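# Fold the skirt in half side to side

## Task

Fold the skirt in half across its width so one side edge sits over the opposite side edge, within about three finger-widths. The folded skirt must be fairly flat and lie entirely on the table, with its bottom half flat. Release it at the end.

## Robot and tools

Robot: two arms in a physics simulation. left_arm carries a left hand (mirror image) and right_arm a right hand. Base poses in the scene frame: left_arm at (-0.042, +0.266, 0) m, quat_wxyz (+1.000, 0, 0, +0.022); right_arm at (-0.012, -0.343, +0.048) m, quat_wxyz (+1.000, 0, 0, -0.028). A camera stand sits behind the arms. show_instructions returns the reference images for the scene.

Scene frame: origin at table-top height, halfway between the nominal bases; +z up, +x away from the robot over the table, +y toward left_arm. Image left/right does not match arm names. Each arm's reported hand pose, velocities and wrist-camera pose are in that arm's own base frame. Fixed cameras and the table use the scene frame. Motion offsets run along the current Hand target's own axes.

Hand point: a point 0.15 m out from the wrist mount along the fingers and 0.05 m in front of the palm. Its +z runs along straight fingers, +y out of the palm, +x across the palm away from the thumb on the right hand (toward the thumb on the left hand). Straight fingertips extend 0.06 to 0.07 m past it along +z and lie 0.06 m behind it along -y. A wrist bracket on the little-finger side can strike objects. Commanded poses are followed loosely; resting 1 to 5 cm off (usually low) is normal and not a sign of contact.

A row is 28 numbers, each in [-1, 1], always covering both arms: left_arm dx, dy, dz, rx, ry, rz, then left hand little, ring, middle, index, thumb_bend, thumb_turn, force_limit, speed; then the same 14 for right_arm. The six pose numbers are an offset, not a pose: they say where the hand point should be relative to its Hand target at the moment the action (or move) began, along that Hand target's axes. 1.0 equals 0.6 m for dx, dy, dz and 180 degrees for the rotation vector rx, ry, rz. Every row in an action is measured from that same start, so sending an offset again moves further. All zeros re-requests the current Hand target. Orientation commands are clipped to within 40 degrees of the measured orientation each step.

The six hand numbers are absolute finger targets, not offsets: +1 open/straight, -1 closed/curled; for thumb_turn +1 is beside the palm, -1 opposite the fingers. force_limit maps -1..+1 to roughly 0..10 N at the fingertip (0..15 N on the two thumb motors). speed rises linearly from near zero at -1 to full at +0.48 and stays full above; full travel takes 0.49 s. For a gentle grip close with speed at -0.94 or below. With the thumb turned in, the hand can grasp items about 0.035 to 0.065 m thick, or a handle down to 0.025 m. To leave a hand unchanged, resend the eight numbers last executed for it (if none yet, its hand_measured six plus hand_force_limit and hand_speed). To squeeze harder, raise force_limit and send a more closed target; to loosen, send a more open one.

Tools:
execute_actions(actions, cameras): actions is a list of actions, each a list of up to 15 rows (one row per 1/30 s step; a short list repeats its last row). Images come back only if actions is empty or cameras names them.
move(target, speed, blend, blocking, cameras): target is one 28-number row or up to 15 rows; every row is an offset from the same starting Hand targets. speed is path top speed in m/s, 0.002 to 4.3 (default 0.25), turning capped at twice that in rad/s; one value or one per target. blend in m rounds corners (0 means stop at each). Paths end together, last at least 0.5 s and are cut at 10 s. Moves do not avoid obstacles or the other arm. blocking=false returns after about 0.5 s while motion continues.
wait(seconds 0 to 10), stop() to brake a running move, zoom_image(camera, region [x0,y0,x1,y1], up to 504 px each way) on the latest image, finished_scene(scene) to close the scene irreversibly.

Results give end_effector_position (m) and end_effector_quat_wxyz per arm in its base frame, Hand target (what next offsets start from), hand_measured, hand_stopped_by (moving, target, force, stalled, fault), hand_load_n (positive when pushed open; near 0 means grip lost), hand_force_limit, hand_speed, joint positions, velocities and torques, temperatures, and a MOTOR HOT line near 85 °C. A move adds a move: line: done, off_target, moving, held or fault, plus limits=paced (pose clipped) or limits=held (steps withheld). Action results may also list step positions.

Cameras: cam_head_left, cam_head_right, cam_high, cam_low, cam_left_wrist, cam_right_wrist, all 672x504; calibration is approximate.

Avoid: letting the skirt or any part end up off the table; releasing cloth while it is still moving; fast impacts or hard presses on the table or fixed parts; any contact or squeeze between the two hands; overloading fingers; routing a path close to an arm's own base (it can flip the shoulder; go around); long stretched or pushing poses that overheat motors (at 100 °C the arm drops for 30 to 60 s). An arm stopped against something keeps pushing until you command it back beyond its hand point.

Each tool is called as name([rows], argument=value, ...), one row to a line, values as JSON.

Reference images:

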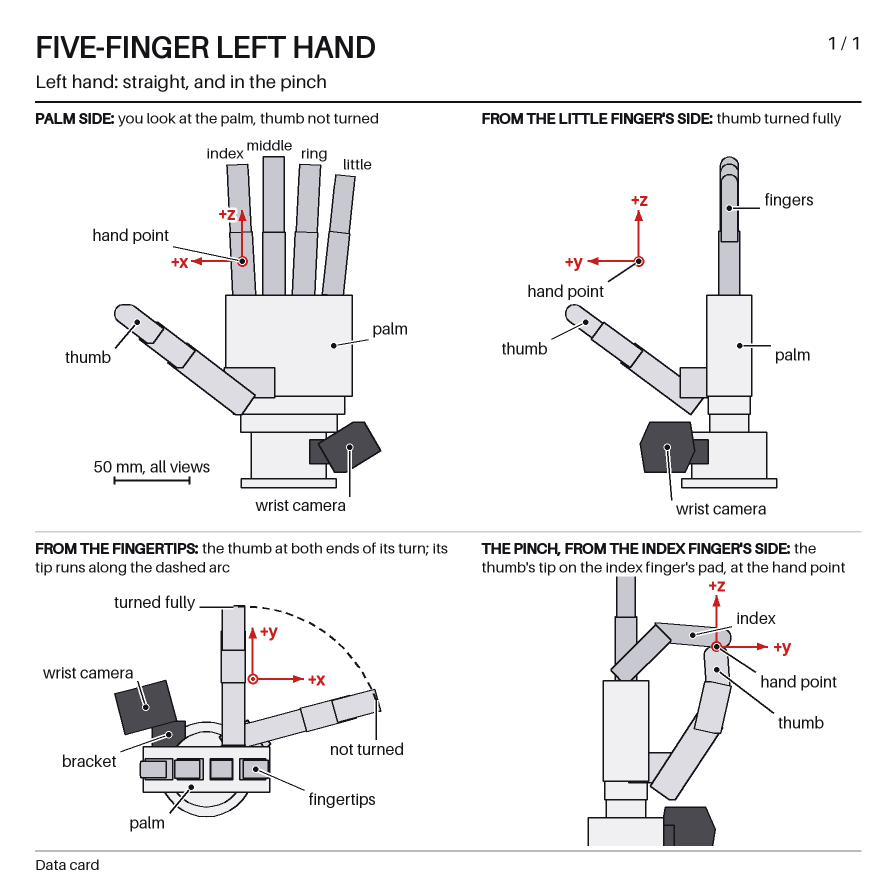

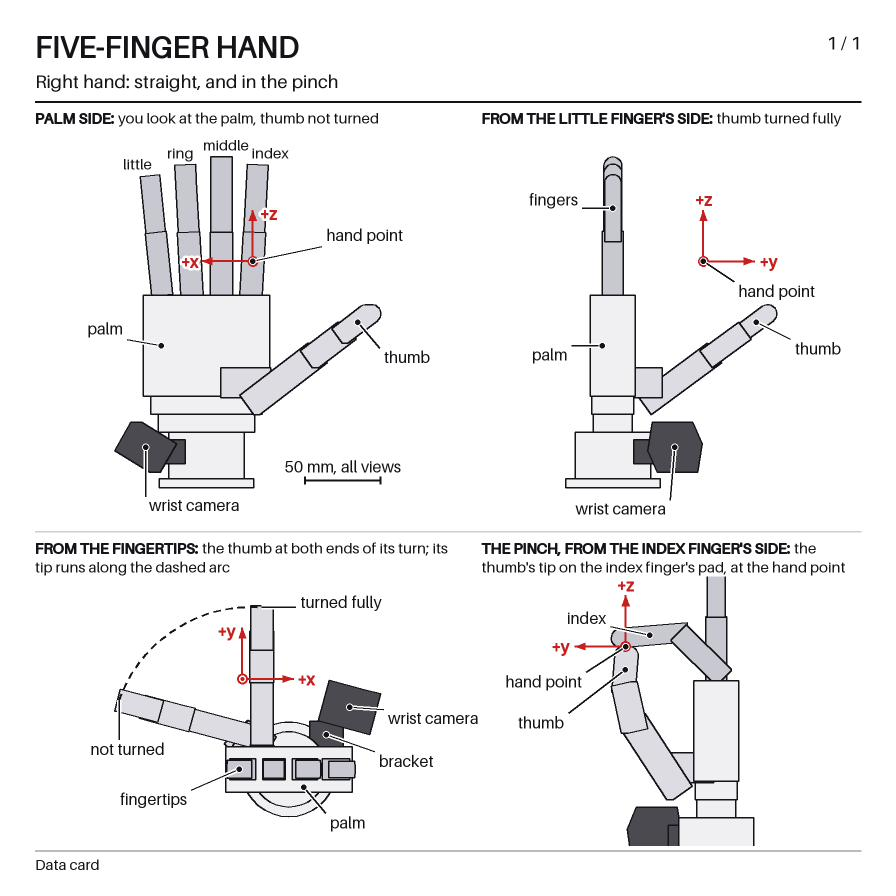

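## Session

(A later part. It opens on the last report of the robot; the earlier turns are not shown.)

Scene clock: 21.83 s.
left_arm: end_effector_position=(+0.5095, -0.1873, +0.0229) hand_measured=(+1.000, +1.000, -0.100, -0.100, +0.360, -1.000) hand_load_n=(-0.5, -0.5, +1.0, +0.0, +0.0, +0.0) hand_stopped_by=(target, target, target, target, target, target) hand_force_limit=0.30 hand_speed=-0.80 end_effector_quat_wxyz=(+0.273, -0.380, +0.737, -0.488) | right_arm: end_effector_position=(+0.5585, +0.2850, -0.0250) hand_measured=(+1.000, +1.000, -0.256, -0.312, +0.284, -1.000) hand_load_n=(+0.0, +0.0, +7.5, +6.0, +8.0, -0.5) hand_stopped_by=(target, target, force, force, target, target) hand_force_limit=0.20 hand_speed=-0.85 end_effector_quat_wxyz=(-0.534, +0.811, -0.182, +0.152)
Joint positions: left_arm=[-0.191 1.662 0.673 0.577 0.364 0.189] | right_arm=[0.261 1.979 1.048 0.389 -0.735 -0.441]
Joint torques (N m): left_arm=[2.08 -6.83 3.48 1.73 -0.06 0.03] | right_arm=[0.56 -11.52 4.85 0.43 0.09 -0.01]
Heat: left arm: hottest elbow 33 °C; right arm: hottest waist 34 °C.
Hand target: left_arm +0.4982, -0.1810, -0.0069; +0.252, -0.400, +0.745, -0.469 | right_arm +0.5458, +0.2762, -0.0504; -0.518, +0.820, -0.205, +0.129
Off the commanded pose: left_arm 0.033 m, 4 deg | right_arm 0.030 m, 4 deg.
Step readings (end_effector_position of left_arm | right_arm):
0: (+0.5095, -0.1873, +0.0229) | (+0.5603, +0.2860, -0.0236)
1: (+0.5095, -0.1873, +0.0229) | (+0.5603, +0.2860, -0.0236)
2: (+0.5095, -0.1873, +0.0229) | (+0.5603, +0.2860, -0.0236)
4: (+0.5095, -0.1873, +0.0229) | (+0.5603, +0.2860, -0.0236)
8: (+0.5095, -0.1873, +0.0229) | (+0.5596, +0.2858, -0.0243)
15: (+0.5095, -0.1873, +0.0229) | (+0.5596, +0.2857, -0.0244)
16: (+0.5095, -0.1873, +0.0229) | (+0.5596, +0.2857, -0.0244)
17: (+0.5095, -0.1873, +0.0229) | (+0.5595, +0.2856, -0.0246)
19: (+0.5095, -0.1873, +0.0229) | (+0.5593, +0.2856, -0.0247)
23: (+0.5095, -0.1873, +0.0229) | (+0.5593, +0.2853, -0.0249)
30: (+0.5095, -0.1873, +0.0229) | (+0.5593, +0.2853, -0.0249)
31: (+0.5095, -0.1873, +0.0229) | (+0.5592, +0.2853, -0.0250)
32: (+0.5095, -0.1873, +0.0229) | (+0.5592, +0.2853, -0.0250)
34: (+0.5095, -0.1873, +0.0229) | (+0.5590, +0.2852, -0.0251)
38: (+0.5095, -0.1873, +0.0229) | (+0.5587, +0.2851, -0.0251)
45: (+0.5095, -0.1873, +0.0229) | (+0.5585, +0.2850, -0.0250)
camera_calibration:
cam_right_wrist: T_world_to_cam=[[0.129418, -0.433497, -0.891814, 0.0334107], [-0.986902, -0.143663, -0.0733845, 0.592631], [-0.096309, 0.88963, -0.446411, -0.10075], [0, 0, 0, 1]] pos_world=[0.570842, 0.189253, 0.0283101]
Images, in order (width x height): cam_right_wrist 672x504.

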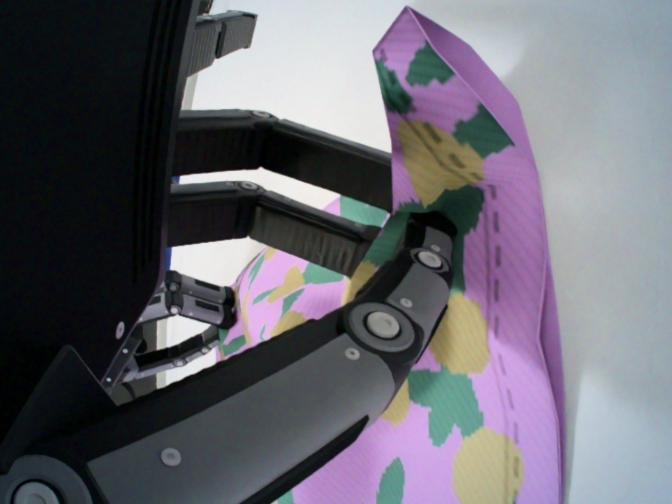

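move([
  [-0.0007,-0.108,-0.0637,-0.0722,0,0,1,1,-0.1,-0.1,0.36,-1,0.3,-0.8,-0.0338,-0.0933,-0.0173,0,0,0,1,1,-0.65,-0.65,0.28,-1,0.5,-0.9],
  [-0.0007,-0.108,-0.0637,-0.0722,0,0,1,1,0.25,0.25,0.85,-1,0.3,0.3,-0.0338,-0.0933,-0.0173,0,0,0,1,1,-0.65,-0.65,0.28,-1,0.5,-0.9],
  [-0.0007,0.0003,-0.012,-0.0722,0,0,1,1,0.25,0.25,0.85,-1,0.3,-0.8,-0.0338,-0.0933,-0.0173,0,0,0,1,1,-0.65,-0.65,0.28,-1,0.5,-0.9],
], speed=0.12, cameras=["cam_left_wrist", "cam_right_wrist", "cam_high"])

Scene clock: 26.30 s.
left_arm: end_effector_position=(+0.5046, -0.1768, +0.0288) hand_measured=(+1.000, +1.000, +0.250, +0.250, +0.850, -1.000) hand_load_n=(+0.0, +0.0, -3.5, +0.0, +0.0, +0.5) hand_stopped_by=(target, target, target, target, target, target) hand_force_limit=0.30 hand_speed=-0.80 end_effector_quat_wxyz=(+0.221, -0.425, +0.780, -0.402) | right_arm: end_effector_position=(+0.5388, +0.2945, -0.0006) hand_measured=(+1.000, +1.000, -0.256, -0.328, +0.286, -1.000) hand_load_n=(+0.0, +0.0, +7.5, +6.5, +11.0, +0.0) hand_stopped_by=(target, target, force, force, target, target) hand_force_limit=0.50 hand_speed=-0.90 end_effector_quat_wxyz=(-0.517, +0.821, -0.203, +0.133)
Joint positions: left_arm=[-0.199 1.594 0.801 0.143 0.3 0.226] | right_arm=[0.293 1.892 1.032 0.268 -0.692 -0.414]
Joint torques (N m): left_arm=[0.73 -6.59 4.18 2.29 -0.14 0.27] | right_arm=[1.55 -13.8 6.2 1.39 -0.14 0.06]
Heat: left arm: hottest elbow 33 °C; right arm: hottest waist 34 °C.
Hand target: left_arm +0.4929, -0.1771, -0.0040; +0.205, -0.426, +0.794, -0.382 | right_arm +0.5349, +0.2987, +0.0047; -0.518, +0.820, -0.205, +0.129
Off the commanded pose: left_arm 0.035 m, 3 deg | right_arm 0.008 m, 0 deg.
move: off_target (left_arm); target 2's new numbers were sent with left_arm's hand 0.036 m and 4 deg from that target; target 3's new numbers were sent with left_arm's hand 0.035 m and 3 deg from that target
camera_calibration:
cam_left_wrist: T_world_to_cam=[[0.347426, -0.50851, 0.787853, -0.289404], [-0.891567, -0.439445, 0.109527, 0.369873], [0.290523, -0.740477, -0.606045, -0.141797], [0, 0, 0, 1]] pos_world=[0.471508, -0.0896234, 0.101562]
cam_right_wrist: T_world_to_cam=[[0.0654932, -0.456834, -0.887137, 0.103171], [-0.991663, -0.128672, -0.00694987, 0.574416], [-0.110975, 0.880196, -0.461453, -0.0894832], [0, 0, 0, 1]] pos_world=[0.55294, 0.199806, 0.0542265]
Images, in order (width x height): cam_high 672x504, cam_left_wrist 672x504, cam_right_wrist 672x504.

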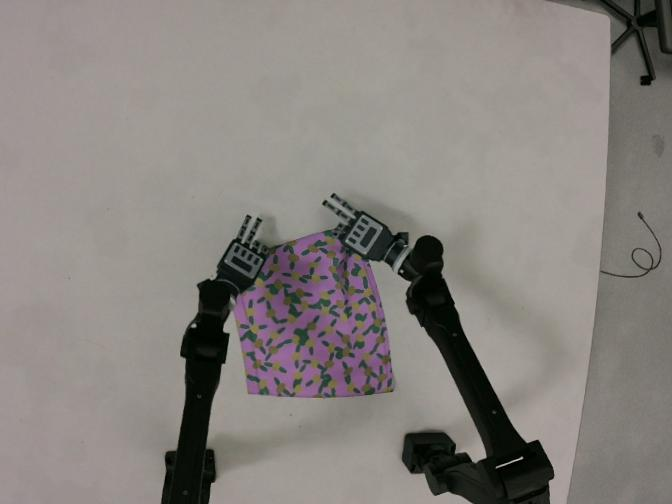

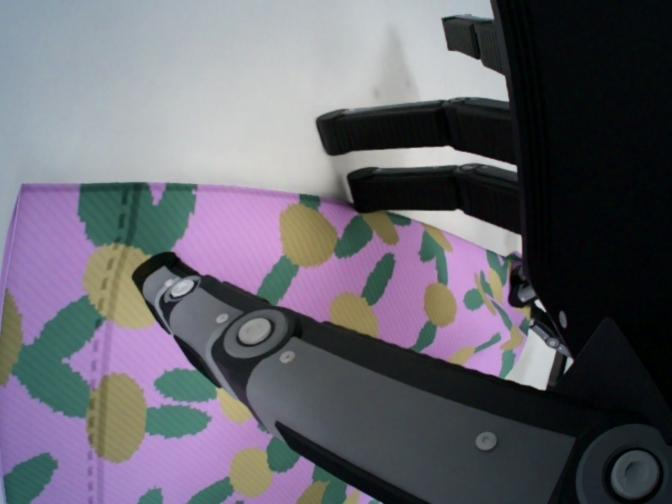

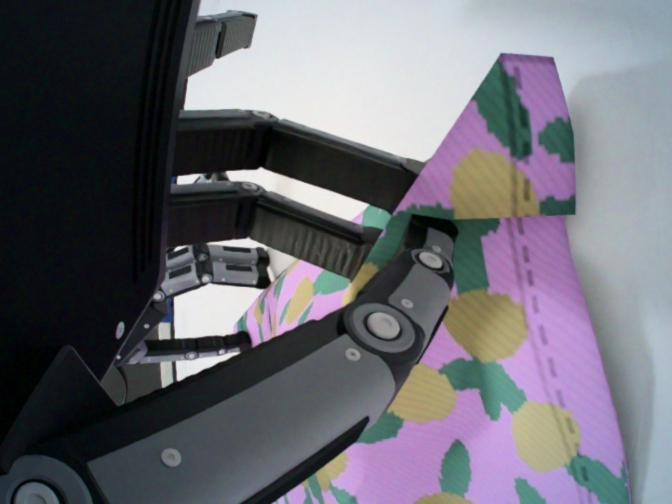

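move([
  [0,-0.0783,-0.0623,0,0,0,1,1,0.25,0.25,0.85,-1,0.3,-0.8,0,0,0,0,0,0,1,1,-0.65,-0.65,0.28,-1,0.5,-0.9],
  [0.0103,-0.038,-0.1128,0,-0.0348,-0.0277,1,1,0.25,0.25,0.85,-1,0.3,-0.8,0,0,0,0,0,0,1,1,-0.65,-0.65,0.28,-1,0.5,-0.9],
  [0.0103,0.0403,-0.0505,0,-0.0348,-0.0277,1,1,0.25,0.25,0.85,-1,0.3,-0.8,0,0,0,0,0,0,1,1,-0.65,-0.65,0.28,-1,0.5,-0.9],
], speed=0.12, cameras=["cam_left_wrist", "cam_right_wrist"])

Scene clock: 29.93 s.
left_arm: end_effector_position=(+0.4737, -0.1592, +0.0276) hand_measured=(+1.000, +1.000, +0.250, +0.250, +0.850, -1.000) hand_load_n=(+0.0, +0.0, -1.5, +0.0, +0.0, +0.0) hand_stopped_by=(target, target, target, target, target, target) hand_force_limit=0.30 hand_speed=-0.80 end_effector_quat_wxyz=(+0.256, -0.469, +0.752, -0.386) | right_arm: end_effector_position=(+0.5388, +0.2944, -0.0007) hand_measured=(+1.000, +1.000, -0.256, -0.328, +0.286, -1.000) hand_load_n=(+0.0, +0.0, +7.5, +6.5, +11.0, +0.0) hand_stopped_by=(target, target, force, force, target, target) hand_force_limit=0.50 hand_speed=-0.90 end_effector_quat_wxyz=(-0.517, +0.821, -0.203, +0.133)
Joint positions: left_arm=[-0.213 1.499 0.671 0.211 0.176 0.152] | right_arm=[0.293 1.892 1.032 0.268 -0.691 -0.414]
Joint torques (N m): left_arm=[0.67 -5.48 3.69 1.96 -0.06 -0.01] | right_arm=[1.61 -13.86 6.22 1.39 -0.15 0.07]
Heat: left arm: hottest elbow 33 °C; right arm: hottest waist 34 °C.
Hand target: left_arm +0.4572, -0.1609, -0.0039; +0.232, -0.481, +0.762, -0.367 | right_arm +0.5349, +0.2986, +0.0047; -0.518, +0.820, -0.205, +0.129
Off the commanded pose: left_arm 0.036 m, 4 deg | right_arm 0.008 m, 0 deg.
move: off_target (left_arm)
camera_calibration:
cam_left_wrist: T_world_to_cam=[[0.395735, -0.470827, 0.788489, -0.285745], [-0.83009, -0.550675, 0.0877923, 0.30387], [0.392866, -0.689259, -0.608751, -0.160768], [0, 0, 0, 1]] pos_world=[0.428479, -0.0780143, 0.100762]
cam_right_wrist: T_world_to_cam=[[0.0654605, -0.457016, -0.887046, 0.103213], [-0.991699, -0.128387, -0.00703732, 0.574484], [-0.110669, 0.880144, -0.461627, -0.089621], [0, 0, 0, 1]] pos_world=[0.553041, 0.199805, 0.0542258]
Images, in order (width x height): cam_left_wrist 672x504, cam_right_wrist 672x504.

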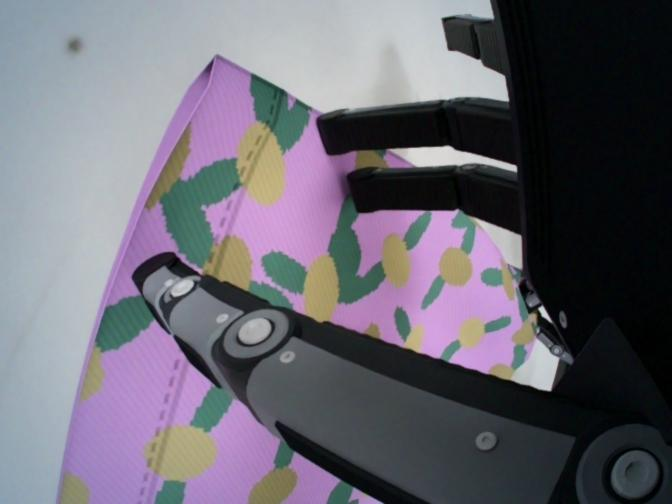

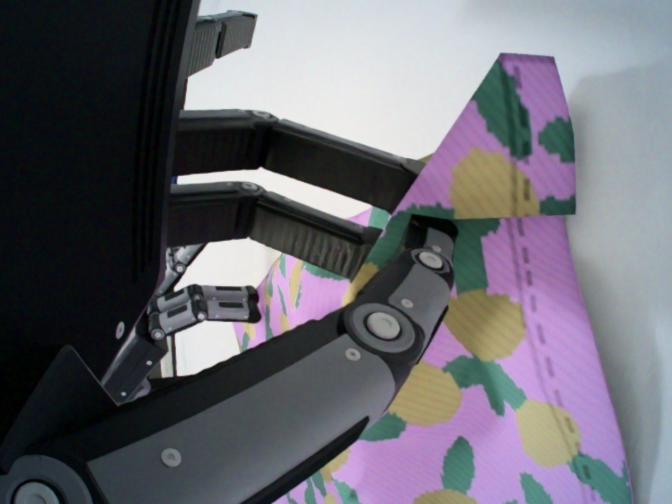

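move(target=[0,0,0,0,0,0,1,1,0.25,0.25,0.85,-1,0.3,-0.8,-0.0273,-0.0083,0.0176,0,0,0,1,1,-0.65,-0.65,0.28,-1,0.5,-0.9], speed=0.06)

execute_actions([
  [[0,0.0018,0.001,0.0139,0,0,1,1,0.17,0.17,0.7,-1,0.3,-0.8,0,0,0,0,0,0,1,1,-0.65,-0.65,0.28,-1,0.5,-0.9]],
  [[0,0.0018,0.001,0.0278,0,0,1,1,0.1,0.1,0.55,-1,0.3,-0.8,0,0,0,0,0,0,1,1,-0.65,-0.65,0.28,-1,0.5,-0.9]],
], cameras=["cam_left_wrist"])

Scene clock: 31.17 s.
left_arm: end_effector_position=(+0.4738, -0.1592, +0.0277) hand_measured=(+1.000, +1.000, +0.250, +0.250, +0.850, -1.000) hand_load_n=(+0.0, +0.0, -1.5, +0.0, +0.0, +0.0) hand_stopped_by=(target, target, target, target, target, target) hand_force_limit=0.30 hand_speed=-0.80 end_effector_quat_wxyz=(+0.256, -0.469, +0.752, -0.386) | right_arm: end_effector_position=(+0.5262, +0.3125, -0.0052) hand_measured=(+1.000, +1.000, -0.256, -0.328, +0.286, -1.000) hand_load_n=(+0.0, +0.0, +7.5, +6.5, +11.0, +0.0) hand_stopped_by=(target, target, force, force, target, target) hand_force_limit=0.50 hand_speed=-0.90 end_effector_quat_wxyz=(-0.512, +0.825, -0.207, +0.124)
Joint positions: left_arm=[-0.213 1.499 0.671 0.211 0.176 0.152] | right_arm=[0.333 1.892 1.023 0.27 -0.659 -0.388]
Joint torques (N m): left_arm=[0.67 -5.42 3.67 2 -0.05 -0.01] | right_arm=[1.38 -13.92 5.93 2.22 -0.14 0.05]
Heat: left arm: hottest elbow 33 °C; right arm: hottest waist 34 °C.
Hand target: left_arm +0.4573, -0.1609, -0.0039; +0.232, -0.480, +0.762, -0.367 | right_arm +0.5258, +0.3167, +0.0046; -0.518, +0.820, -0.205, +0.129
Off the commanded pose: left_arm 0.036 m, 4 deg | right_arm 0.011 m, 1 deg.
move: off_target (left_arm, right_arm)

Scene clock: 32.50 s.
left_arm: end_effector_position=(+0.4717, -0.1641, +0.0247) hand_measured=(+1.000, +1.000, +0.100, +0.100, +0.550, -1.000) hand_load_n=(+0.0, +0.0, +0.0, +0.0, -1.5, -1.5) hand_stopped_by=(target, target, target, target, target, target) hand_force_limit=0.30 hand_speed=-0.80 end_effector_quat_wxyz=(+0.286, -0.447, +0.728, -0.434) | right_arm: end_effector_position=(+0.5262, +0.3126, -0.0052) hand_measured=(+1.000, +1.000, -0.256, -0.328, +0.286, -1.000) hand_load_n=(+0.0, +0.0, +7.5, +6.5, +10.5, +0.0) hand_stopped_by=(target, target, force, force, target, target) hand_force_limit=0.50 hand_speed=-0.90 end_effector_quat_wxyz=(-0.512, +0.824, -0.207, +0.124)
Joint positions: left_arm=[-0.213 1.523 0.58 0.454 0.2 0.136] | right_arm=[0.333 1.892 1.023 0.27 -0.659 -0.387]
Joint torques (N m): left_arm=[1.67 -5.07 3.19 2.14 0.07 -0.02] | right_arm=[1.49 -14.1 5.96 2.26 -0.14 0.07]
Heat: left arm: hottest elbow 33 °C; right arm: hottest waist 34 °C.
Hand target: left_arm +0.4569, -0.1606, -0.0064; +0.263, -0.464, +0.736, -0.416 | right_arm +0.5259, +0.3167, +0.0046; -0.518, +0.820, -0.205, +0.129
Off the commanded pose: left_arm 0.035 m, 4 deg | right_arm 0.011 m, 1 deg.
Step readings (end_effector_position of left_arm | right_arm):
0: (+0.4738, -0.1592, +0.0277) | (+0.5262, +0.3125, -0.0052)
1: (+0.4737, -0.1592, +0.0277) | (+0.5262, +0.3125, -0.0052)
2: (+0.4738, -0.1593, +0.0275) | (+0.5262, +0.3125, -0.0052)
4: (+0.4742, -0.1599, +0.0270) | (+0.5262, +0.3125, -0.0052)
8: (+0.4752, -0.1607, +0.0265) | (+0.5262, +0.3126, -0.0052)
15: (+0.4751, -0.1609, +0.0264) | (+0.5262, +0.3126, -0.0052)
16: (+0.4751, -0.1610, +0.0263) | (+0.5262, +0.3126, -0.0052)
17: (+0.4749, -0.1613, +0.0262) | (+0.5262, +0.3126, -0.0052)
19: (+0.4738, -0.1622, +0.0260) | (+0.5262, +0.3126, -0.0052)
23: (+0.4720, -0.1628, +0.0263) | (+0.5262, +0.3126, -0.0052)
30: (+0.4718, -0.1639, +0.0253) | (+0.5262, +0.3126, -0.0052)
camera_calibration:
cam_left_wrist: T_world_to_cam=[[0.293135, -0.431699, 0.853058, -0.23168], [-0.842471, -0.538474, 0.0169965, 0.309363], [0.452012, -0.723659, -0.521539, -0.200852], [0, 0, 0, 1]] pos_world=[0.419331, -0.07878, 0.0876258]
Images, in order (width x height): cam_left_wrist 672x504.

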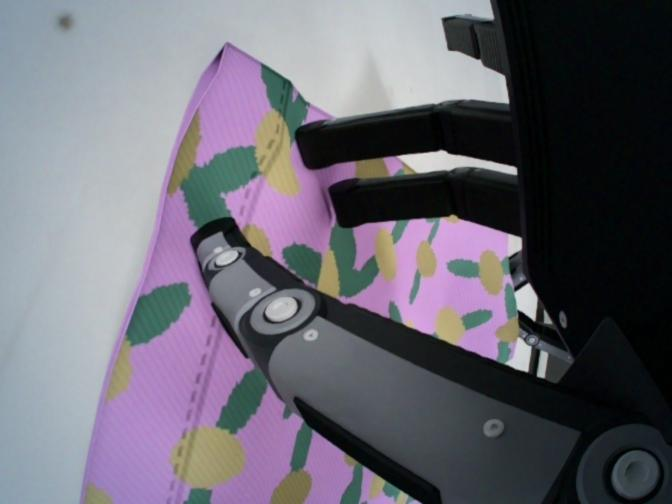

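execute_actions([
  [[0,0.004,0.002,0.015,0,0,1,1,0.0,0.0,0.42,-1,0.3,-0.8,0,0,0,0,0,0,1,1,-0.65,-0.65,0.28,-1,0.5,-0.9]],
], cameras=["cam_left_wrist"])

Scene clock: 33.33 s.
left_arm: end_effector_position=(+0.4719, -0.1664, +0.0229) hand_measured=(+1.000, +1.000, +0.000, +0.000, +0.420, -1.000) hand_load_n=(+0.0, +0.0, -2.0, +0.0, +0.0, +0.0) hand_stopped_by=(target, target, target, target, target, target) hand_force_limit=0.30 hand_speed=-0.80 end_effector_quat_wxyz=(+0.297, -0.437, +0.717, -0.453) | right_arm: end_effector_position=(+0.5262, +0.3126, -0.0052) hand_measured=(+1.000, +1.000, -0.256, -0.328, +0.286, -1.000) hand_load_n=(+0.0, +0.0, +7.5, +6.0, +11.0, +0.0) hand_stopped_by=(target, target, force, force, target, target) hand_force_limit=0.50 hand_speed=-0.90 end_effector_quat_wxyz=(-0.512, +0.824, -0.207, +0.124)
Joint positions: left_arm=[-0.213 1.547 0.55 0.562 0.209 0.129] | right_arm=[0.333 1.892 1.023 0.27 -0.659 -0.387]
Joint torques (N m): left_arm=[2.08 -4.95 2.92 1.92 0.07 -0.03] | right_arm=[1.44 -14.04 5.94 2.25 -0.14 0.07]
Heat: left arm: hottest elbow 33 °C; right arm: hottest waist 34 °C.
Hand target: left_arm +0.4566, -0.1605, -0.0091; +0.273, -0.458, +0.727, -0.433 | right_arm +0.5259, +0.3167, +0.0046; -0.518, +0.820, -0.205, +0.129
Off the commanded pose: left_arm 0.036 m, 4 deg | right_arm 0.011 m, 1 deg.
Step readings (end_effector_position of left_arm | right_arm):
0: (+0.4717, -0.1642, +0.0247) | (+0.5262, +0.3126, -0.0052)
1: (+0.4718, -0.1642, +0.0248) | (+0.5262, +0.3126, -0.0052)
2: (+0.4718, -0.1645, +0.0248) | (+0.5262, +0.3126, -0.0052)
4: (+0.4716, -0.1651, +0.0246) | (+0.5262, +0.3126, -0.0052)
8: (+0.4714, -0.1660, +0.0240) | (+0.5262, +0.3126, -0.0052)
15: (+0.4718, -0.1664, +0.0230) | (+0.5262, +0.3126, -0.0052)
camera_calibration:
cam_left_wrist: T_world_to_cam=[[0.248807, -0.415023, 0.875129, -0.208033], [-0.845529, -0.533778, -0.0127483, 0.31122], [0.472415, -0.736775, -0.483721, -0.216146], [0, 0, 0, 1]] pos_world=[0.417016, -0.0794674, 0.0814686]
Images, in order (width x height): cam_left_wrist 672x504.

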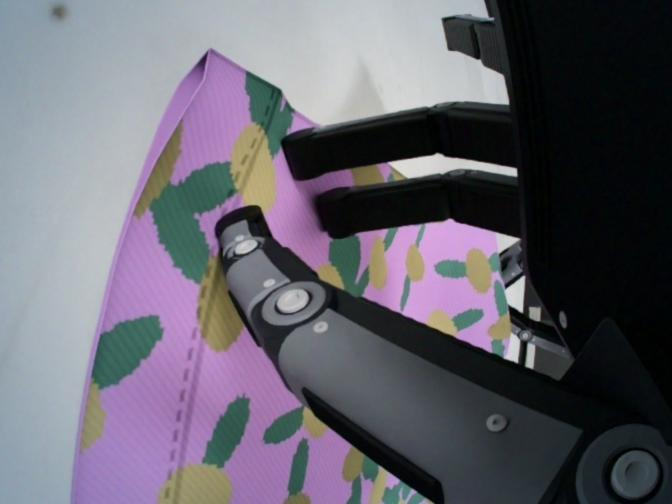

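move([
  [0.0085,-0.1107,-0.0407,-0.0556,0,0,1,1,0.0,0.0,0.42,-1,0.3,-0.8,0,0,0,0,0,0,1,1,-0.65,-0.65,0.28,-1,0.5,-0.9],
  [0.0085,-0.1107,-0.0407,-0.0556,0,0,1,1,0.25,0.25,0.85,-1,0.3,0.3,0,0,0,0,0,0,1,1,-0.65,-0.65,0.28,-1,0.5,-0.9],
  [0.0085,0.0023,0.0205,-0.0556,0,0,1,1,0.25,0.25,0.85,-1,0.3,-0.8,0,0,0,0,0,0,1,1,-0.65,-0.65,0.28,-1,0.5,-0.9],
], speed=0.12, cameras=["cam_left_wrist", "cam_high"])

Scene clock: 37.60 s.
left_arm: end_effector_position=(+0.4840, -0.1704, +0.0269) hand_measured=(+1.000, +1.000, +0.250, +0.250, +0.850, -1.000) hand_load_n=(+0.0, +0.0, -1.5, +0.0, +0.5, +0.0) hand_stopped_by=(target, target, target, target, target, target) hand_force_limit=0.30 hand_speed=-0.80 end_effector_quat_wxyz=(+0.261, -0.468, +0.745, -0.398) | right_arm: end_effector_position=(+0.5263, +0.3125, -0.0052) hand_measured=(+1.000, +1.000, -0.256, -0.328, +0.286, -1.000) hand_load_n=(+0.5, +0.0, +7.5, +6.5, +11.0, +0.0) hand_stopped_by=(target, target, force, force, target, target) hand_force_limit=0.50 hand_speed=-0.90 end_effector_quat_wxyz=(-0.512, +0.824, -0.207, +0.124)
Joint positions: left_arm=[-0.232 1.531 0.684 0.26 0.164 0.129] | right_arm=[0.333 1.892 1.023 0.27 -0.659 -0.387]
Joint torques (N m): left_arm=[0.73 -4.78 3.33 1.77 -0.11 0.1] | right_arm=[1.49 -14.1 5.96 2.25 -0.14 0.06]
Heat: left arm: hottest elbow 33 °C; right arm: hottest waist 34 °C.
Hand target: left_arm +0.4638, -0.1695, -0.0160; +0.233, -0.480, +0.761, -0.368 | right_arm +0.5259, +0.3166, +0.0045; -0.518, +0.820, -0.205, +0.129
Off the commanded pose: left_arm 0.048 m, 5 deg | right_arm 0.011 m, 1 deg.
move: off_target (left_arm, right_arm); target 2's new numbers were sent with left_arm's hand 0.038 m and 3 deg from that target; target 3's new numbers were sent with left_arm's hand 0.048 m and 5 deg from that target
camera_calibration:
cam_left_wrist: T_world_to_cam=[[0.379148, -0.455113, 0.80568, -0.284311], [-0.829765, -0.552589, 0.0783354, 0.306166], [0.409558, -0.698225, -0.587149, -0.183175], [0, 0, 0, 1]] pos_world=[0.436863, -0.0881076, 0.097529]
Images, in order (width x height): cam_high 672x504, cam_left_wrist 672x504.

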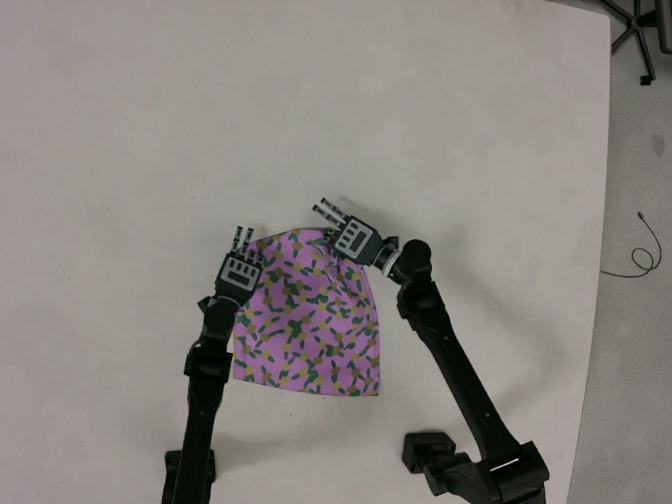

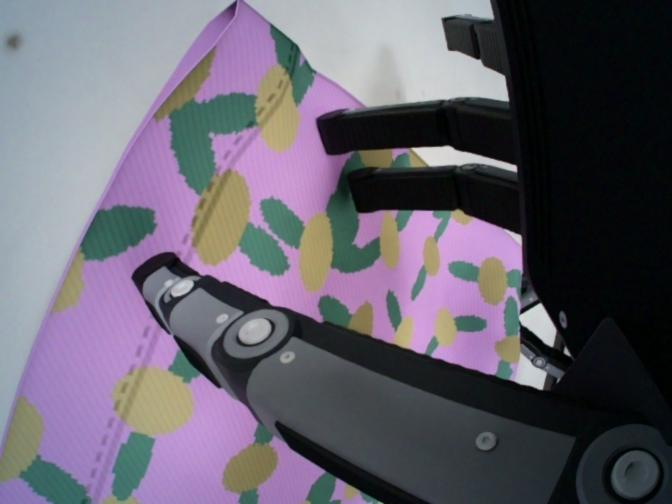

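execute_actions([
  [[0,0.003,0.0015,0.010,0,0,1,1,0.17,0.17,0.7,-1,0.3,-0.8,0,0,0,0,0,0,1,1,-0.65,-0.65,0.28,-1,0.5,-0.9]],
  [[0,0.003,0.0015,0.018,0,0,1,1,0.1,0.1,0.55,-1,0.3,-0.8,0,0,0,0,0,0,1,1,-0.65,-0.65,0.28,-1,0.5,-0.9]],
], cameras=["cam_left_wrist"])

Scene clock: 39.10 s.
left_arm: end_effector_position=(+0.4838, -0.1731, +0.0245) hand_measured=(+1.000, +1.000, +0.100, +0.100, +0.550, -1.000) hand_load_n=(+0.0, -0.5, -1.0, +0.0, -1.5, -1.0) hand_stopped_by=(target, target, target, target, target, target) hand_force_limit=0.30 hand_speed=-0.80 end_effector_quat_wxyz=(+0.285, -0.450, +0.729, -0.431) | right_arm: end_effector_position=(+0.5263, +0.3125, -0.0052) hand_measured=(+1.000, +1.000, -0.256, -0.328, +0.286, -1.000) hand_load_n=(+0.0, +0.0, +7.5, +6.5, +10.5, +0.0) hand_stopped_by=(target, target, force, force, target, target) hand_force_limit=0.50 hand_speed=-0.90 end_effector_quat_wxyz=(-0.512, +0.824, -0.207, +0.124)
Joint positions: left_arm=[-0.232 1.551 0.622 0.436 0.178 0.127] | right_arm=[0.333 1.892 1.023 0.27 -0.659 -0.387]
Joint torques (N m): left_arm=[1.38 -4.54 2.85 1.68 0 0.02] | right_arm=[1.49 -14.1 5.94 2.24 -0.14 0.06]
Heat: left arm: hottest elbow 33 °C; right arm: hottest waist 34 °C.
Hand target: left_arm +0.4630, -0.1692, -0.0200; +0.253, -0.469, +0.745, -0.401 | right_arm +0.5259, +0.3166, +0.0045; -0.518, +0.820, -0.205, +0.129
Off the commanded pose: left_arm 0.049 m, 6 deg | right_arm 0.011 m, 1 deg.
Step readings (end_effector_position of left_arm | right_arm):
0: (+0.4840, -0.1704, +0.0269) | (+0.5263, +0.3125, -0.0052)
1: (+0.4841, -0.1705, +0.0269) | (+0.5263, +0.3125, -0.0052)
2: (+0.4842, -0.1705, +0.0269) | (+0.5263, +0.3125, -0.0052)
4: (+0.4845, -0.1709, +0.0268) | (+0.5263, +0.3125, -0.0052)
8: (+0.4841, -0.1710, +0.0269) | (+0.5263, +0.3125, -0.0052)
15: (+0.4841, -0.1711, +0.0263) | (+0.5263, +0.3125, -0.0052)
16: (+0.4841, -0.1711, +0.0262) | (+0.5263, +0.3125, -0.0052)
17: (+0.4841, -0.1714, +0.0260) | (+0.5263, +0.3125, -0.0052)
19: (+0.4841, -0.1720, +0.0261) | (+0.5263, +0.3125, -0.0052)
23: (+0.4835, -0.1725, +0.0262) | (+0.5263, +0.3125, -0.0052)
30: (+0.4836, -0.1730, +0.0250) | (+0.5263, +0.3125, -0.0052)
camera_calibration:
cam_left_wrist: T_world_to_cam=[[0.300798, -0.433683, 0.849376, -0.243035], [-0.839972, -0.542239, 0.0206052, 0.312783], [0.451629, -0.71965, -0.527386, -0.211892], [0, 0, 0, 1]] pos_world=[0.431529, -0.088285, 0.0882346]
Images, in order (width x height): cam_left_wrist 672x504.

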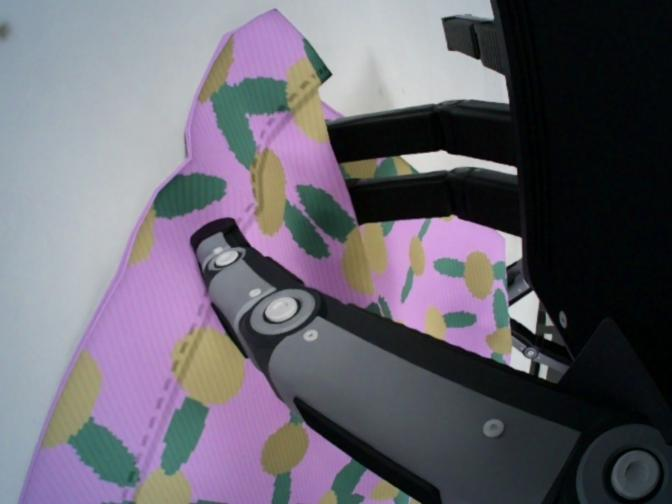

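execute_actions([
  [[0,0.002,0.001,0.018,0,0,1,1,0.0,0.0,0.42,-1,0.3,-0.8,0,0,0,0,0,0,1,1,-0.65,-0.65,0.28,-1,0.5,-0.9]],
  [[0,0,0,0.008,0,0,1,1,-0.1,-0.1,0.36,-1,0.3,-0.8,0,0,0,0,0,0,1,1,-0.65,-0.65,0.28,-1,0.5,-0.9]],
], cameras=["cam_left_wrist"])

Scene clock: 40.40 s.
left_arm: end_effector_position=(+0.4861, -0.1766, +0.0219) hand_measured=(+1.000, +1.000, -0.100, -0.100, +0.360, -1.000) hand_load_n=(+0.0, +0.0, +1.5, +0.0, +0.5, +0.0) hand_stopped_by=(target, target, target, target, target, target) hand_force_limit=0.30 hand_speed=-0.80 end_effector_quat_wxyz=(+0.305, -0.433, +0.712, -0.461) | right_arm: end_effector_position=(+0.5263, +0.3125, -0.0052) hand_measured=(+1.000, +1.000, -0.256, -0.328, +0.286, -1.000) hand_load_n=(+0.0, +0.0, +7.5, +6.5, +11.0, +0.0) hand_stopped_by=(target, target, force, force, target, target) hand_force_limit=0.50 hand_speed=-0.90 end_effector_quat_wxyz=(-0.512, +0.824, -0.207, +0.124)
Joint positions: left_arm=[-0.232 1.592 0.578 0.607 0.191 0.12] | right_arm=[0.333 1.892 1.023 0.27 -0.659 -0.387]
Joint torques (N m): left_arm=[1.96 -5.19 2.09 1.42 0.04 -0.03] | right_arm=[1.38 -14.04 5.94 2.25 -0.14 0.07]
Heat: left arm: hottest elbow 33 °C; right arm: hottest waist 34 °C.
Hand target: left_arm +0.4629, -0.1691, -0.0214; +0.272, -0.459, +0.728, -0.431 | right_arm +0.5259, +0.3166, +0.0045; -0.518, +0.820, -0.205, +0.129
Off the commanded pose: left_arm 0.050 m, 6 deg | right_arm 0.011 m, 1 deg.
Step readings (end_effector_position of left_arm | right_arm):
0: (+0.4838, -0.1731, +0.0245) | (+0.5263, +0.3125, -0.0052)
1: (+0.4838, -0.1731, +0.0244) | (+0.5263, +0.3125, -0.0052)
2: (+0.4837, -0.1734, +0.0243) | (+0.5263, +0.3125, -0.0052)
4: (+0.4836, -0.1740, +0.0242) | (+0.5263, +0.3125, -0.0052)
8: (+0.4830, -0.1745, +0.0237) | (+0.5263, +0.3125, -0.0052)
15: (+0.4834, -0.1749, +0.0228) | (+0.5263, +0.3125, -0.0052)
16: (+0.4834, -0.1749, +0.0228) | (+0.5263, +0.3125, -0.0052)
17: (+0.4835, -0.1751, +0.0227) | (+0.5263, +0.3125, -0.0052)
19: (+0.4841, -0.1756, +0.0225) | (+0.5263, +0.3125, -0.0052)
23: (+0.4861, -0.1766, +0.0220) | (+0.5263, +0.3125, -0.0052)
30: (+0.4862, -0.1766, +0.0219) | (+0.5263, +0.3125, -0.0052)
camera_calibration:
cam_left_wrist: T_world_to_cam=[[0.227585, -0.408855, 0.883766, -0.203787], [-0.84422, -0.535147, -0.0301728, 0.317259], [0.485282, -0.739226, -0.466955, -0.237988], [0, 0, 0, 1]] pos_world=[0.429706, -0.0894662, 0.0785428]
Images, in order (width x height): cam_left_wrist 672x504.

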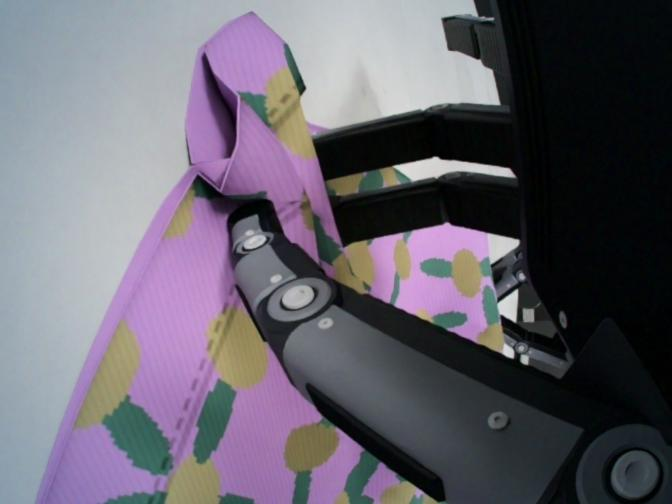

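execute_actions([
  [[0,0,0,0.003,0,0,1,1,-0.18,-0.18,0.31,-1,0.3,-0.8,0,0,0,0,0,0,1,1,-0.65,-0.65,0.28,-1,0.5,-0.9]],
  [[0,-0.006,-0.003,0,0,0,1,1,-0.26,-0.26,0.28,-1,0.3,-0.8,0,0,0,0,0,0,1,1,-0.65,-0.65,0.28,-1,0.5,-0.9]],
  [[0,-0.008,-0.003,0,0,0,1,1,-0.6,-0.6,0.28,-1,0.2,-0.85,0,0,0,0,0,0,1,1,-0.65,-0.65,0.28,-1,0.5,-0.9]],
  [[0,-0.008,-0.003,0,0,0,1,1,-0.65,-0.65,0.28,-1,0.5,-0.9,0,0,0,0,0,0,1,1,-0.65,-0.65,0.28,-1,0.5,-0.9]],
], cameras=["cam_left_wrist", "cam_right_wrist", "cam_high"])

Scene clock: 42.70 s.
left_arm: end_effector_position=(+0.4816, -0.1762, +0.0200) hand_measured=(+1.000, +1.000, -0.250, -0.278, +0.284, -1.000) hand_load_n=(+0.0, +0.0, +8.5, +7.5, +11.5, -1.0) hand_stopped_by=(target, target, force, force, force, target) hand_force_limit=0.50 hand_speed=-0.90 end_effector_quat_wxyz=(+0.301, -0.436, +0.713, -0.459) | right_arm: end_effector_position=(+0.5263, +0.3125, -0.0052) hand_measured=(+1.000, +1.000, -0.256, -0.328, +0.286, -1.000) hand_load_n=(+0.0, +0.0, +7.5, +6.5, +11.0, +0.0) hand_stopped_by=(target, target, force, force, target, target) hand_force_limit=0.50 hand_speed=-0.90 end_effector_quat_wxyz=(-0.512, +0.824, -0.207, +0.124)
Joint positions: left_arm=[-0.232 1.587 0.571 0.599 0.193 0.116] | right_arm=[0.333 1.892 1.023 0.27 -0.659 -0.387]
Joint torques (N m): left_arm=[1.9 -7 3.1 0.53 0.02 -0.01] | right_arm=[1.38 -14.15 5.97 2.26 -0.14 0.06]
Heat: left arm: hottest elbow 33 °C; right arm: hottest waist 34 °C.
Hand target: left_arm +0.4641, -0.1697, -0.0072; +0.274, -0.458, +0.725, -0.435 | right_arm +0.5259, +0.3166, +0.0045; -0.518, +0.820, -0.205, +0.129
Off the commanded pose: left_arm 0.033 m, 5 deg | right_arm 0.011 m, 1 deg.
Step readings (end_effector_position of left_arm | right_arm):
0: (+0.4861, -0.1766, +0.0219) | (+0.5263, +0.3125, -0.0052)
1: (+0.4861, -0.1766, +0.0219) | (+0.5263, +0.3125, -0.0052)
2: (+0.4860, -0.1767, +0.0218) | (+0.5263, +0.3125, -0.0052)
4: (+0.4857, -0.1767, +0.0216) | (+0.5263, +0.3125, -0.0052)
8: (+0.4854, -0.1770, +0.0210) | (+0.5263, +0.3125, -0.0052)
15: (+0.4853, -0.1770, +0.0209) | (+0.5263, +0.3125, -0.0052)
16: (+0.4854, -0.1770, +0.0210) | (+0.5263, +0.3125, -0.0052)
17: (+0.4854, -0.1770, +0.0210) | (+0.5263, +0.3125, -0.0052)
19: (+0.4852, -0.1770, +0.0208) | (+0.5263, +0.3125, -0.0052)
23: (+0.4845, -0.1768, +0.0202) | (+0.5263, +0.3125, -0.0052)
30: (+0.4845, -0.1768, +0.0202) | (+0.5263, +0.3125, -0.0052)
31: (+0.4845, -0.1768, +0.0202) | (+0.5263, +0.3125, -0.0052)
32: (+0.4845, -0.1768, +0.0202) | (+0.5263, +0.3125, -0.0052)
34: (+0.4843, -0.1768, +0.0200) | (+0.5263, +0.3125, -0.0052)
38: (+0.4841, -0.1768, +0.0198) | (+0.5263, +0.3125, -0.0052)
45: (+0.4839, -0.1767, +0.0198) | (+0.5263, +0.3125, -0.0052)
46: (+0.4839, -0.1767, +0.0197) | (+0.5263, +0.3125, -0.0052)
47: (+0.4837, -0.1767, +0.0197) | (+0.5263, +0.3125, -0.0052)
49: (+0.4832, -0.1765, +0.0200) | (+0.5263, +0.3125, -0.0052)
53: (+0.4820, -0.1763, +0.0201) | (+0.5263, +0.3125, -0.0052)
60: (+0.4816, -0.1762, +0.0199) | (+0.5263, +0.3125, -0.0052)
camera_calibration:
cam_left_wrist: T_world_to_cam=[[0.237499, -0.407462, 0.881798, -0.205305], [-0.844656, -0.534947, -0.0196938, 0.313727], [0.47974, -0.740139, -0.471215, -0.233792], [0, 0, 0, 1]] pos_world=[0.42591, -0.0888654, 0.0770503]
cam_right_wrist: T_world_to_cam=[[0.0475212, -0.463842, -0.884643, 0.119846], [-0.991325, -0.130551, 0.0151997, 0.564854], [-0.122541, 0.876246, -0.466022, -0.101645], [0, 0, 0, 1]] pos_world=[0.541803, 0.218398, 0.0500664]
Images, in order (width x height): cam_high 672x504, cam_left_wrist 672x504, cam_right_wrist 672x504.

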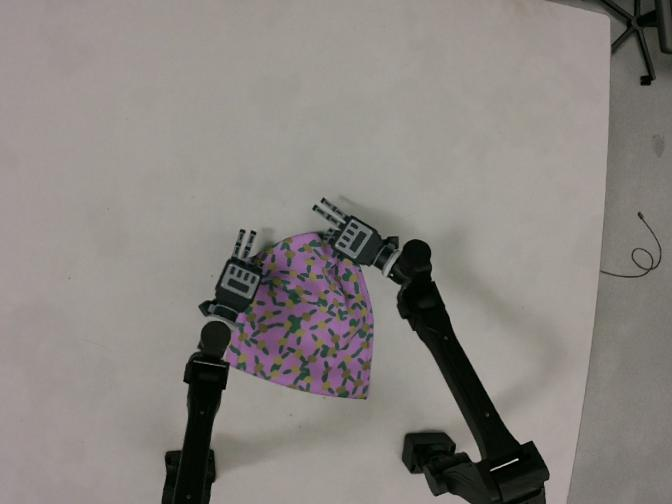

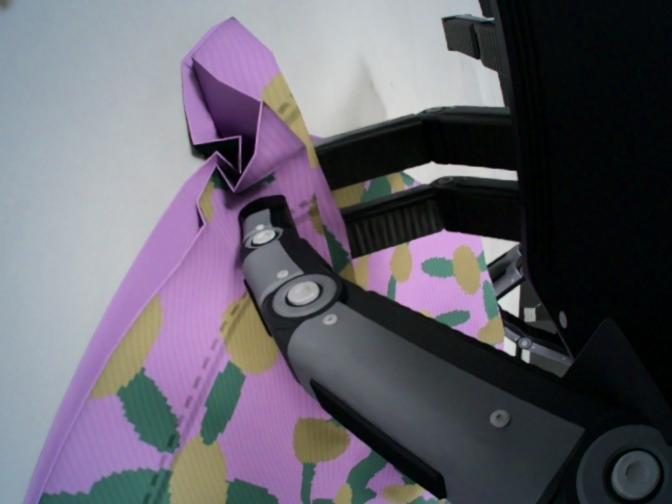

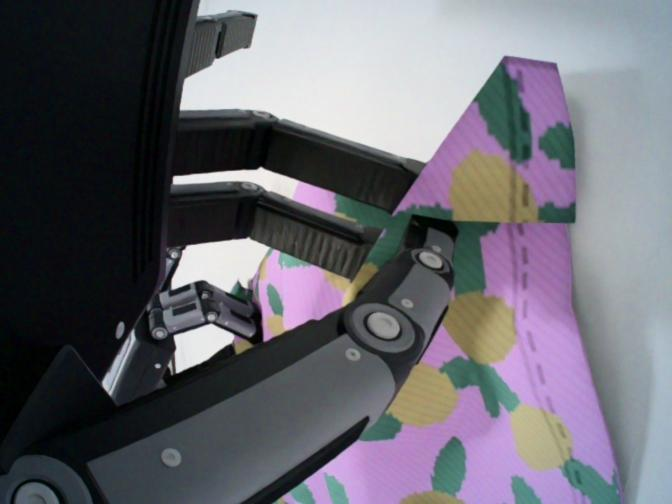

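move(target=[-0.01,-0.1572,-0.0317,0,0,0,1,1,-0.65,-0.65,0.28,-1,0.5,-0.9,0,-0.0677,-0.0322,0,0,0,1,1,-0.65,-0.65,0.28,-1,0.5,-0.9], speed=0.08, cameras=["cam_left_wrist", "cam_high", "cam_low"])

Scene clock: 45.37 s.
left_arm: end_effector_position=(+0.4687, -0.1731, +0.0565) hand_measured=(+1.000, +1.000, -0.250, -0.278, +0.284, -1.000) hand_load_n=(+0.0, +0.0, +7.5, +6.0, +13.5, -0.5) hand_stopped_by=(target, target, force, force, force, target) hand_force_limit=0.50 hand_speed=-0.90 end_effector_quat_wxyz=(+0.259, -0.461, +0.739, -0.418) | right_arm: end_effector_position=(+0.5205, +0.3106, +0.0344) hand_measured=(+1.000, +1.000, -0.256, -0.328, +0.286, -1.000) hand_load_n=(+0.0, +0.0, +7.5, +6.5, +11.0, +0.0) hand_stopped_by=(target, target, force, force, target, target) hand_force_limit=0.50 hand_speed=-0.90 end_effector_quat_wxyz=(-0.512, +0.824, -0.208, +0.124)
Joint positions: left_arm=[-0.232 1.429 0.653 0.221 0.193 0.116] | right_arm=[0.333 1.799 1.023 0.178 -0.659 -0.386]
Joint torques (N m): left_arm=[1.96 -8.82 9.22 1.77 0.07 -0.01] | right_arm=[1.49 -13.33 8.54 1.37 -0.14 0.06]
Heat: left arm: hottest elbow 33 °C; right arm: hottest waist 34 °C.
Hand target: left_arm +0.4918, -0.1763, +0.0850; +0.275, -0.458, +0.725, -0.435 | right_arm +0.5259, +0.3166, +0.0496; -0.518, +0.820, -0.205, +0.129
Off the commanded pose: left_arm 0.037 m, 3 deg | right_arm 0.017 m, 1 deg.
move: off_target (left_arm, right_arm)
camera_calibration:
cam_left_wrist: T_world_to_cam=[[0.352306, -0.434513, 0.828902, -0.288779], [-0.840851, -0.535834, 0.076499, 0.29784], [0.410914, -0.723934, -0.554138, -0.168376], [0, 0, 0, 1]] pos_world=[0.421366, -0.0877785, 0.123282]
Images, in order (width x height): cam_high 672x504, cam_low 672x504, cam_left_wrist 672x504.

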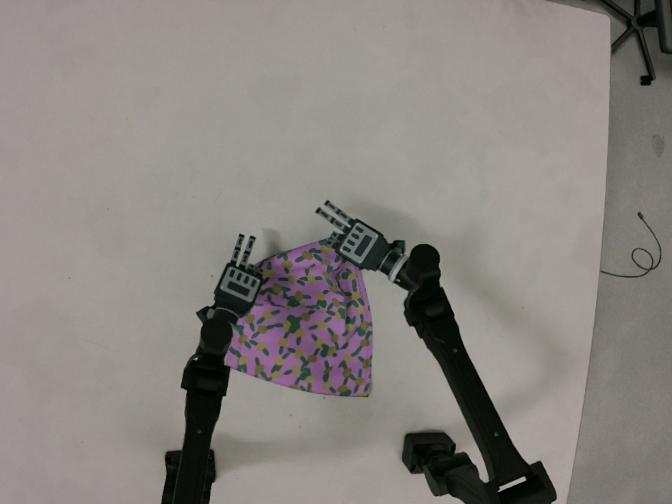

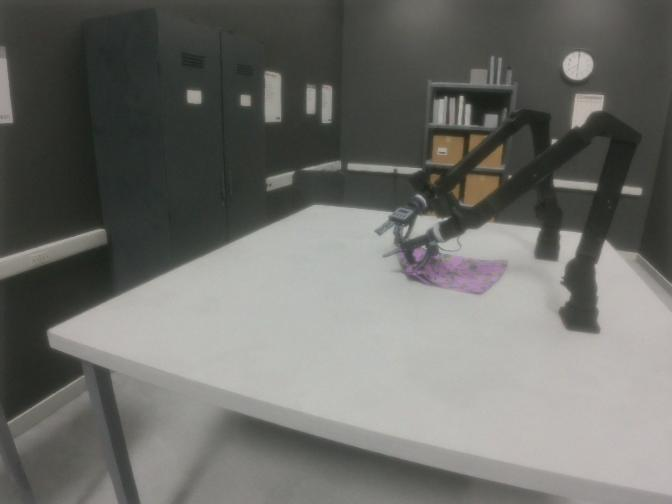

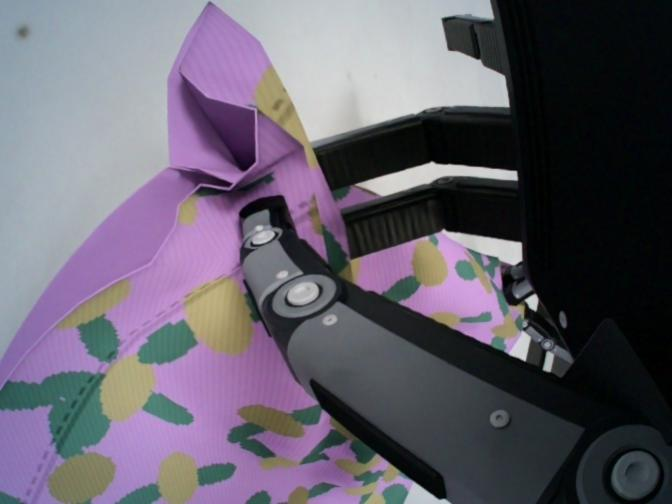

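move(target=[-0.1025,-0.1355,0.2538,0,0,0,1,1,-0.65,-0.65,0.28,-1,0.5,-0.9,0.307,-0.0367,0.0773,0,0,0,1,1,-0.65,-0.65,0.28,-1,0.5,-0.9], speed=0.12, cameras=["cam_left_wrist", "cam_right_wrist", "cam_high", "cam_low"])

Scene clock: 47.90 s.
left_arm: end_effector_position=(+0.6507, -0.1991, +0.0676) hand_measured=(+1.000, +1.000, -0.250, -0.278, +0.284, -1.000) hand_load_n=(-0.5, +0.0, +7.5, +6.0, +13.5, -0.5) hand_stopped_by=(target, target, force, force, force, target) hand_force_limit=0.50 hand_speed=-0.90 end_effector_quat_wxyz=(+0.260, -0.463, +0.732, -0.428) | right_arm: end_effector_position=(+0.6932, +0.2772, +0.0392) hand_measured=(+1.000, +1.000, -0.256, -0.328, +0.286, -1.000) hand_load_n=(+0.0, +0.0, +7.5, +6.5, +11.0, +0.0) hand_stopped_by=(target, target, force, force, target, target) hand_force_limit=0.50 hand_speed=-0.90 end_effector_quat_wxyz=(-0.514, +0.822, -0.215, +0.114)
Joint positions: left_arm=[-0.198 1.819 1.183 0.099 0.227 0.116] | right_arm=[0.198 2.127 1.603 -0.15 -0.776 -0.473]
Joint torques (N m): left_arm=[2.49 -13.04 10.21 1.72 0.1 0.18] | right_arm=[0.44 -16.03 12.57 1.32 -0.41 -0.17]
Heat: left arm: hottest elbow 34 °C; right arm: hottest waist 34 °C.
Hand target: left_arm +0.6741, -0.1951, +0.0851; +0.275, -0.457, +0.725, -0.435 | right_arm +0.7125, +0.2754, +0.0493; -0.518, +0.820, -0.205, +0.129
Off the commanded pose: left_arm 0.029 m, 2 deg | right_arm 0.022 m, 2 deg.
move: off_target (left_arm, right_arm)
camera_calibration:
cam_left_wrist: T_world_to_cam=[[0.343235, -0.415439, 0.842378, -0.364567], [-0.839239, -0.538362, 0.0764495, 0.434576], [0.421744, -0.733196, -0.533437, -0.266062], [0, 0, 0, 1]] pos_world=[0.602055, -0.112572, 0.131953]
cam_right_wrist: T_world_to_cam=[[0.0258248, -0.453402, -0.890932, 0.147182], [-0.991089, -0.128115, 0.0364707, 0.723425], [-0.130678, 0.882051, -0.45267, -0.0259579], [0, 0, 0, 1]] pos_world=[0.709785, 0.18231, 0.0929947]
Images, in order (width x height): cam_high 672x504, cam_low 672x504, cam_left_wrist 672x504, cam_right_wrist 672x504.

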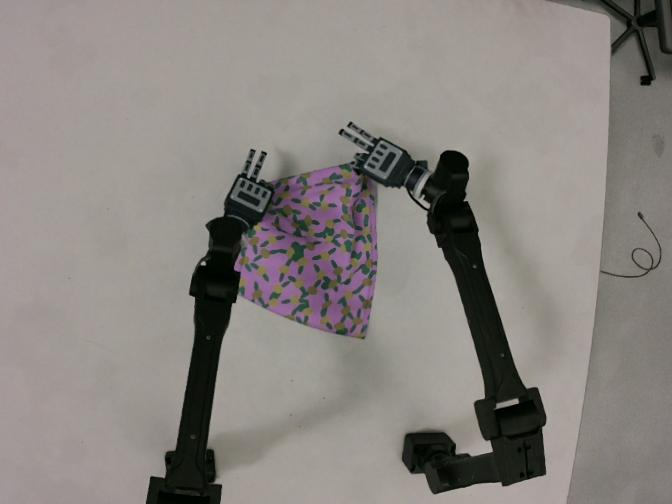

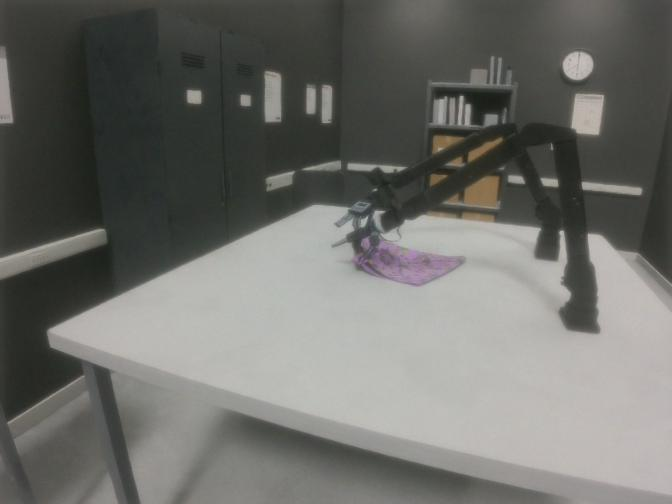

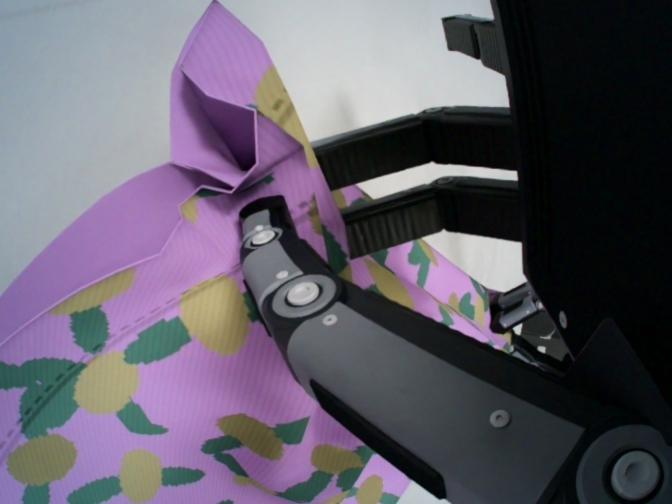

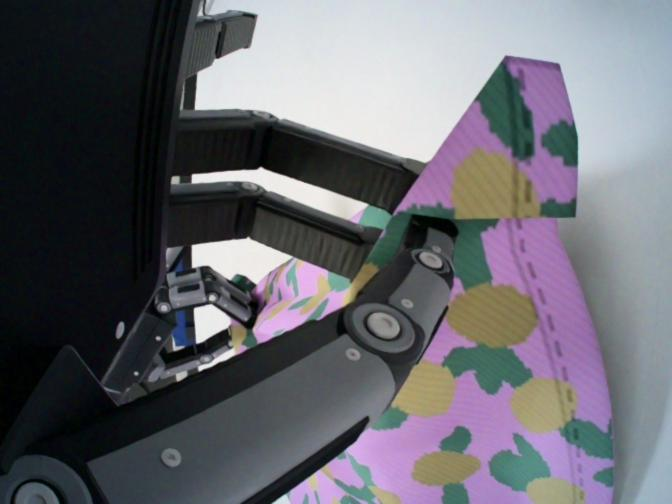

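zoom_image(camera="cam_high", region=[190, 120, 430, 360])

Scaled by 2.100.

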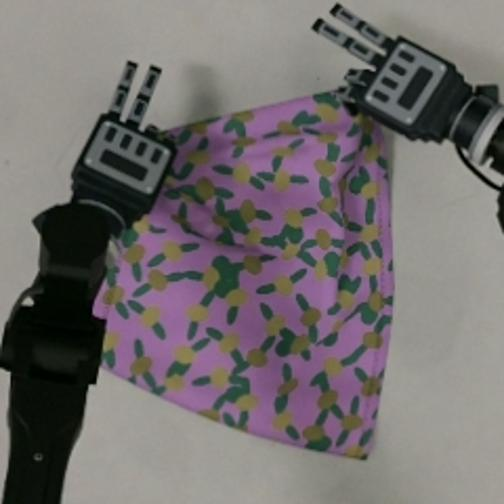

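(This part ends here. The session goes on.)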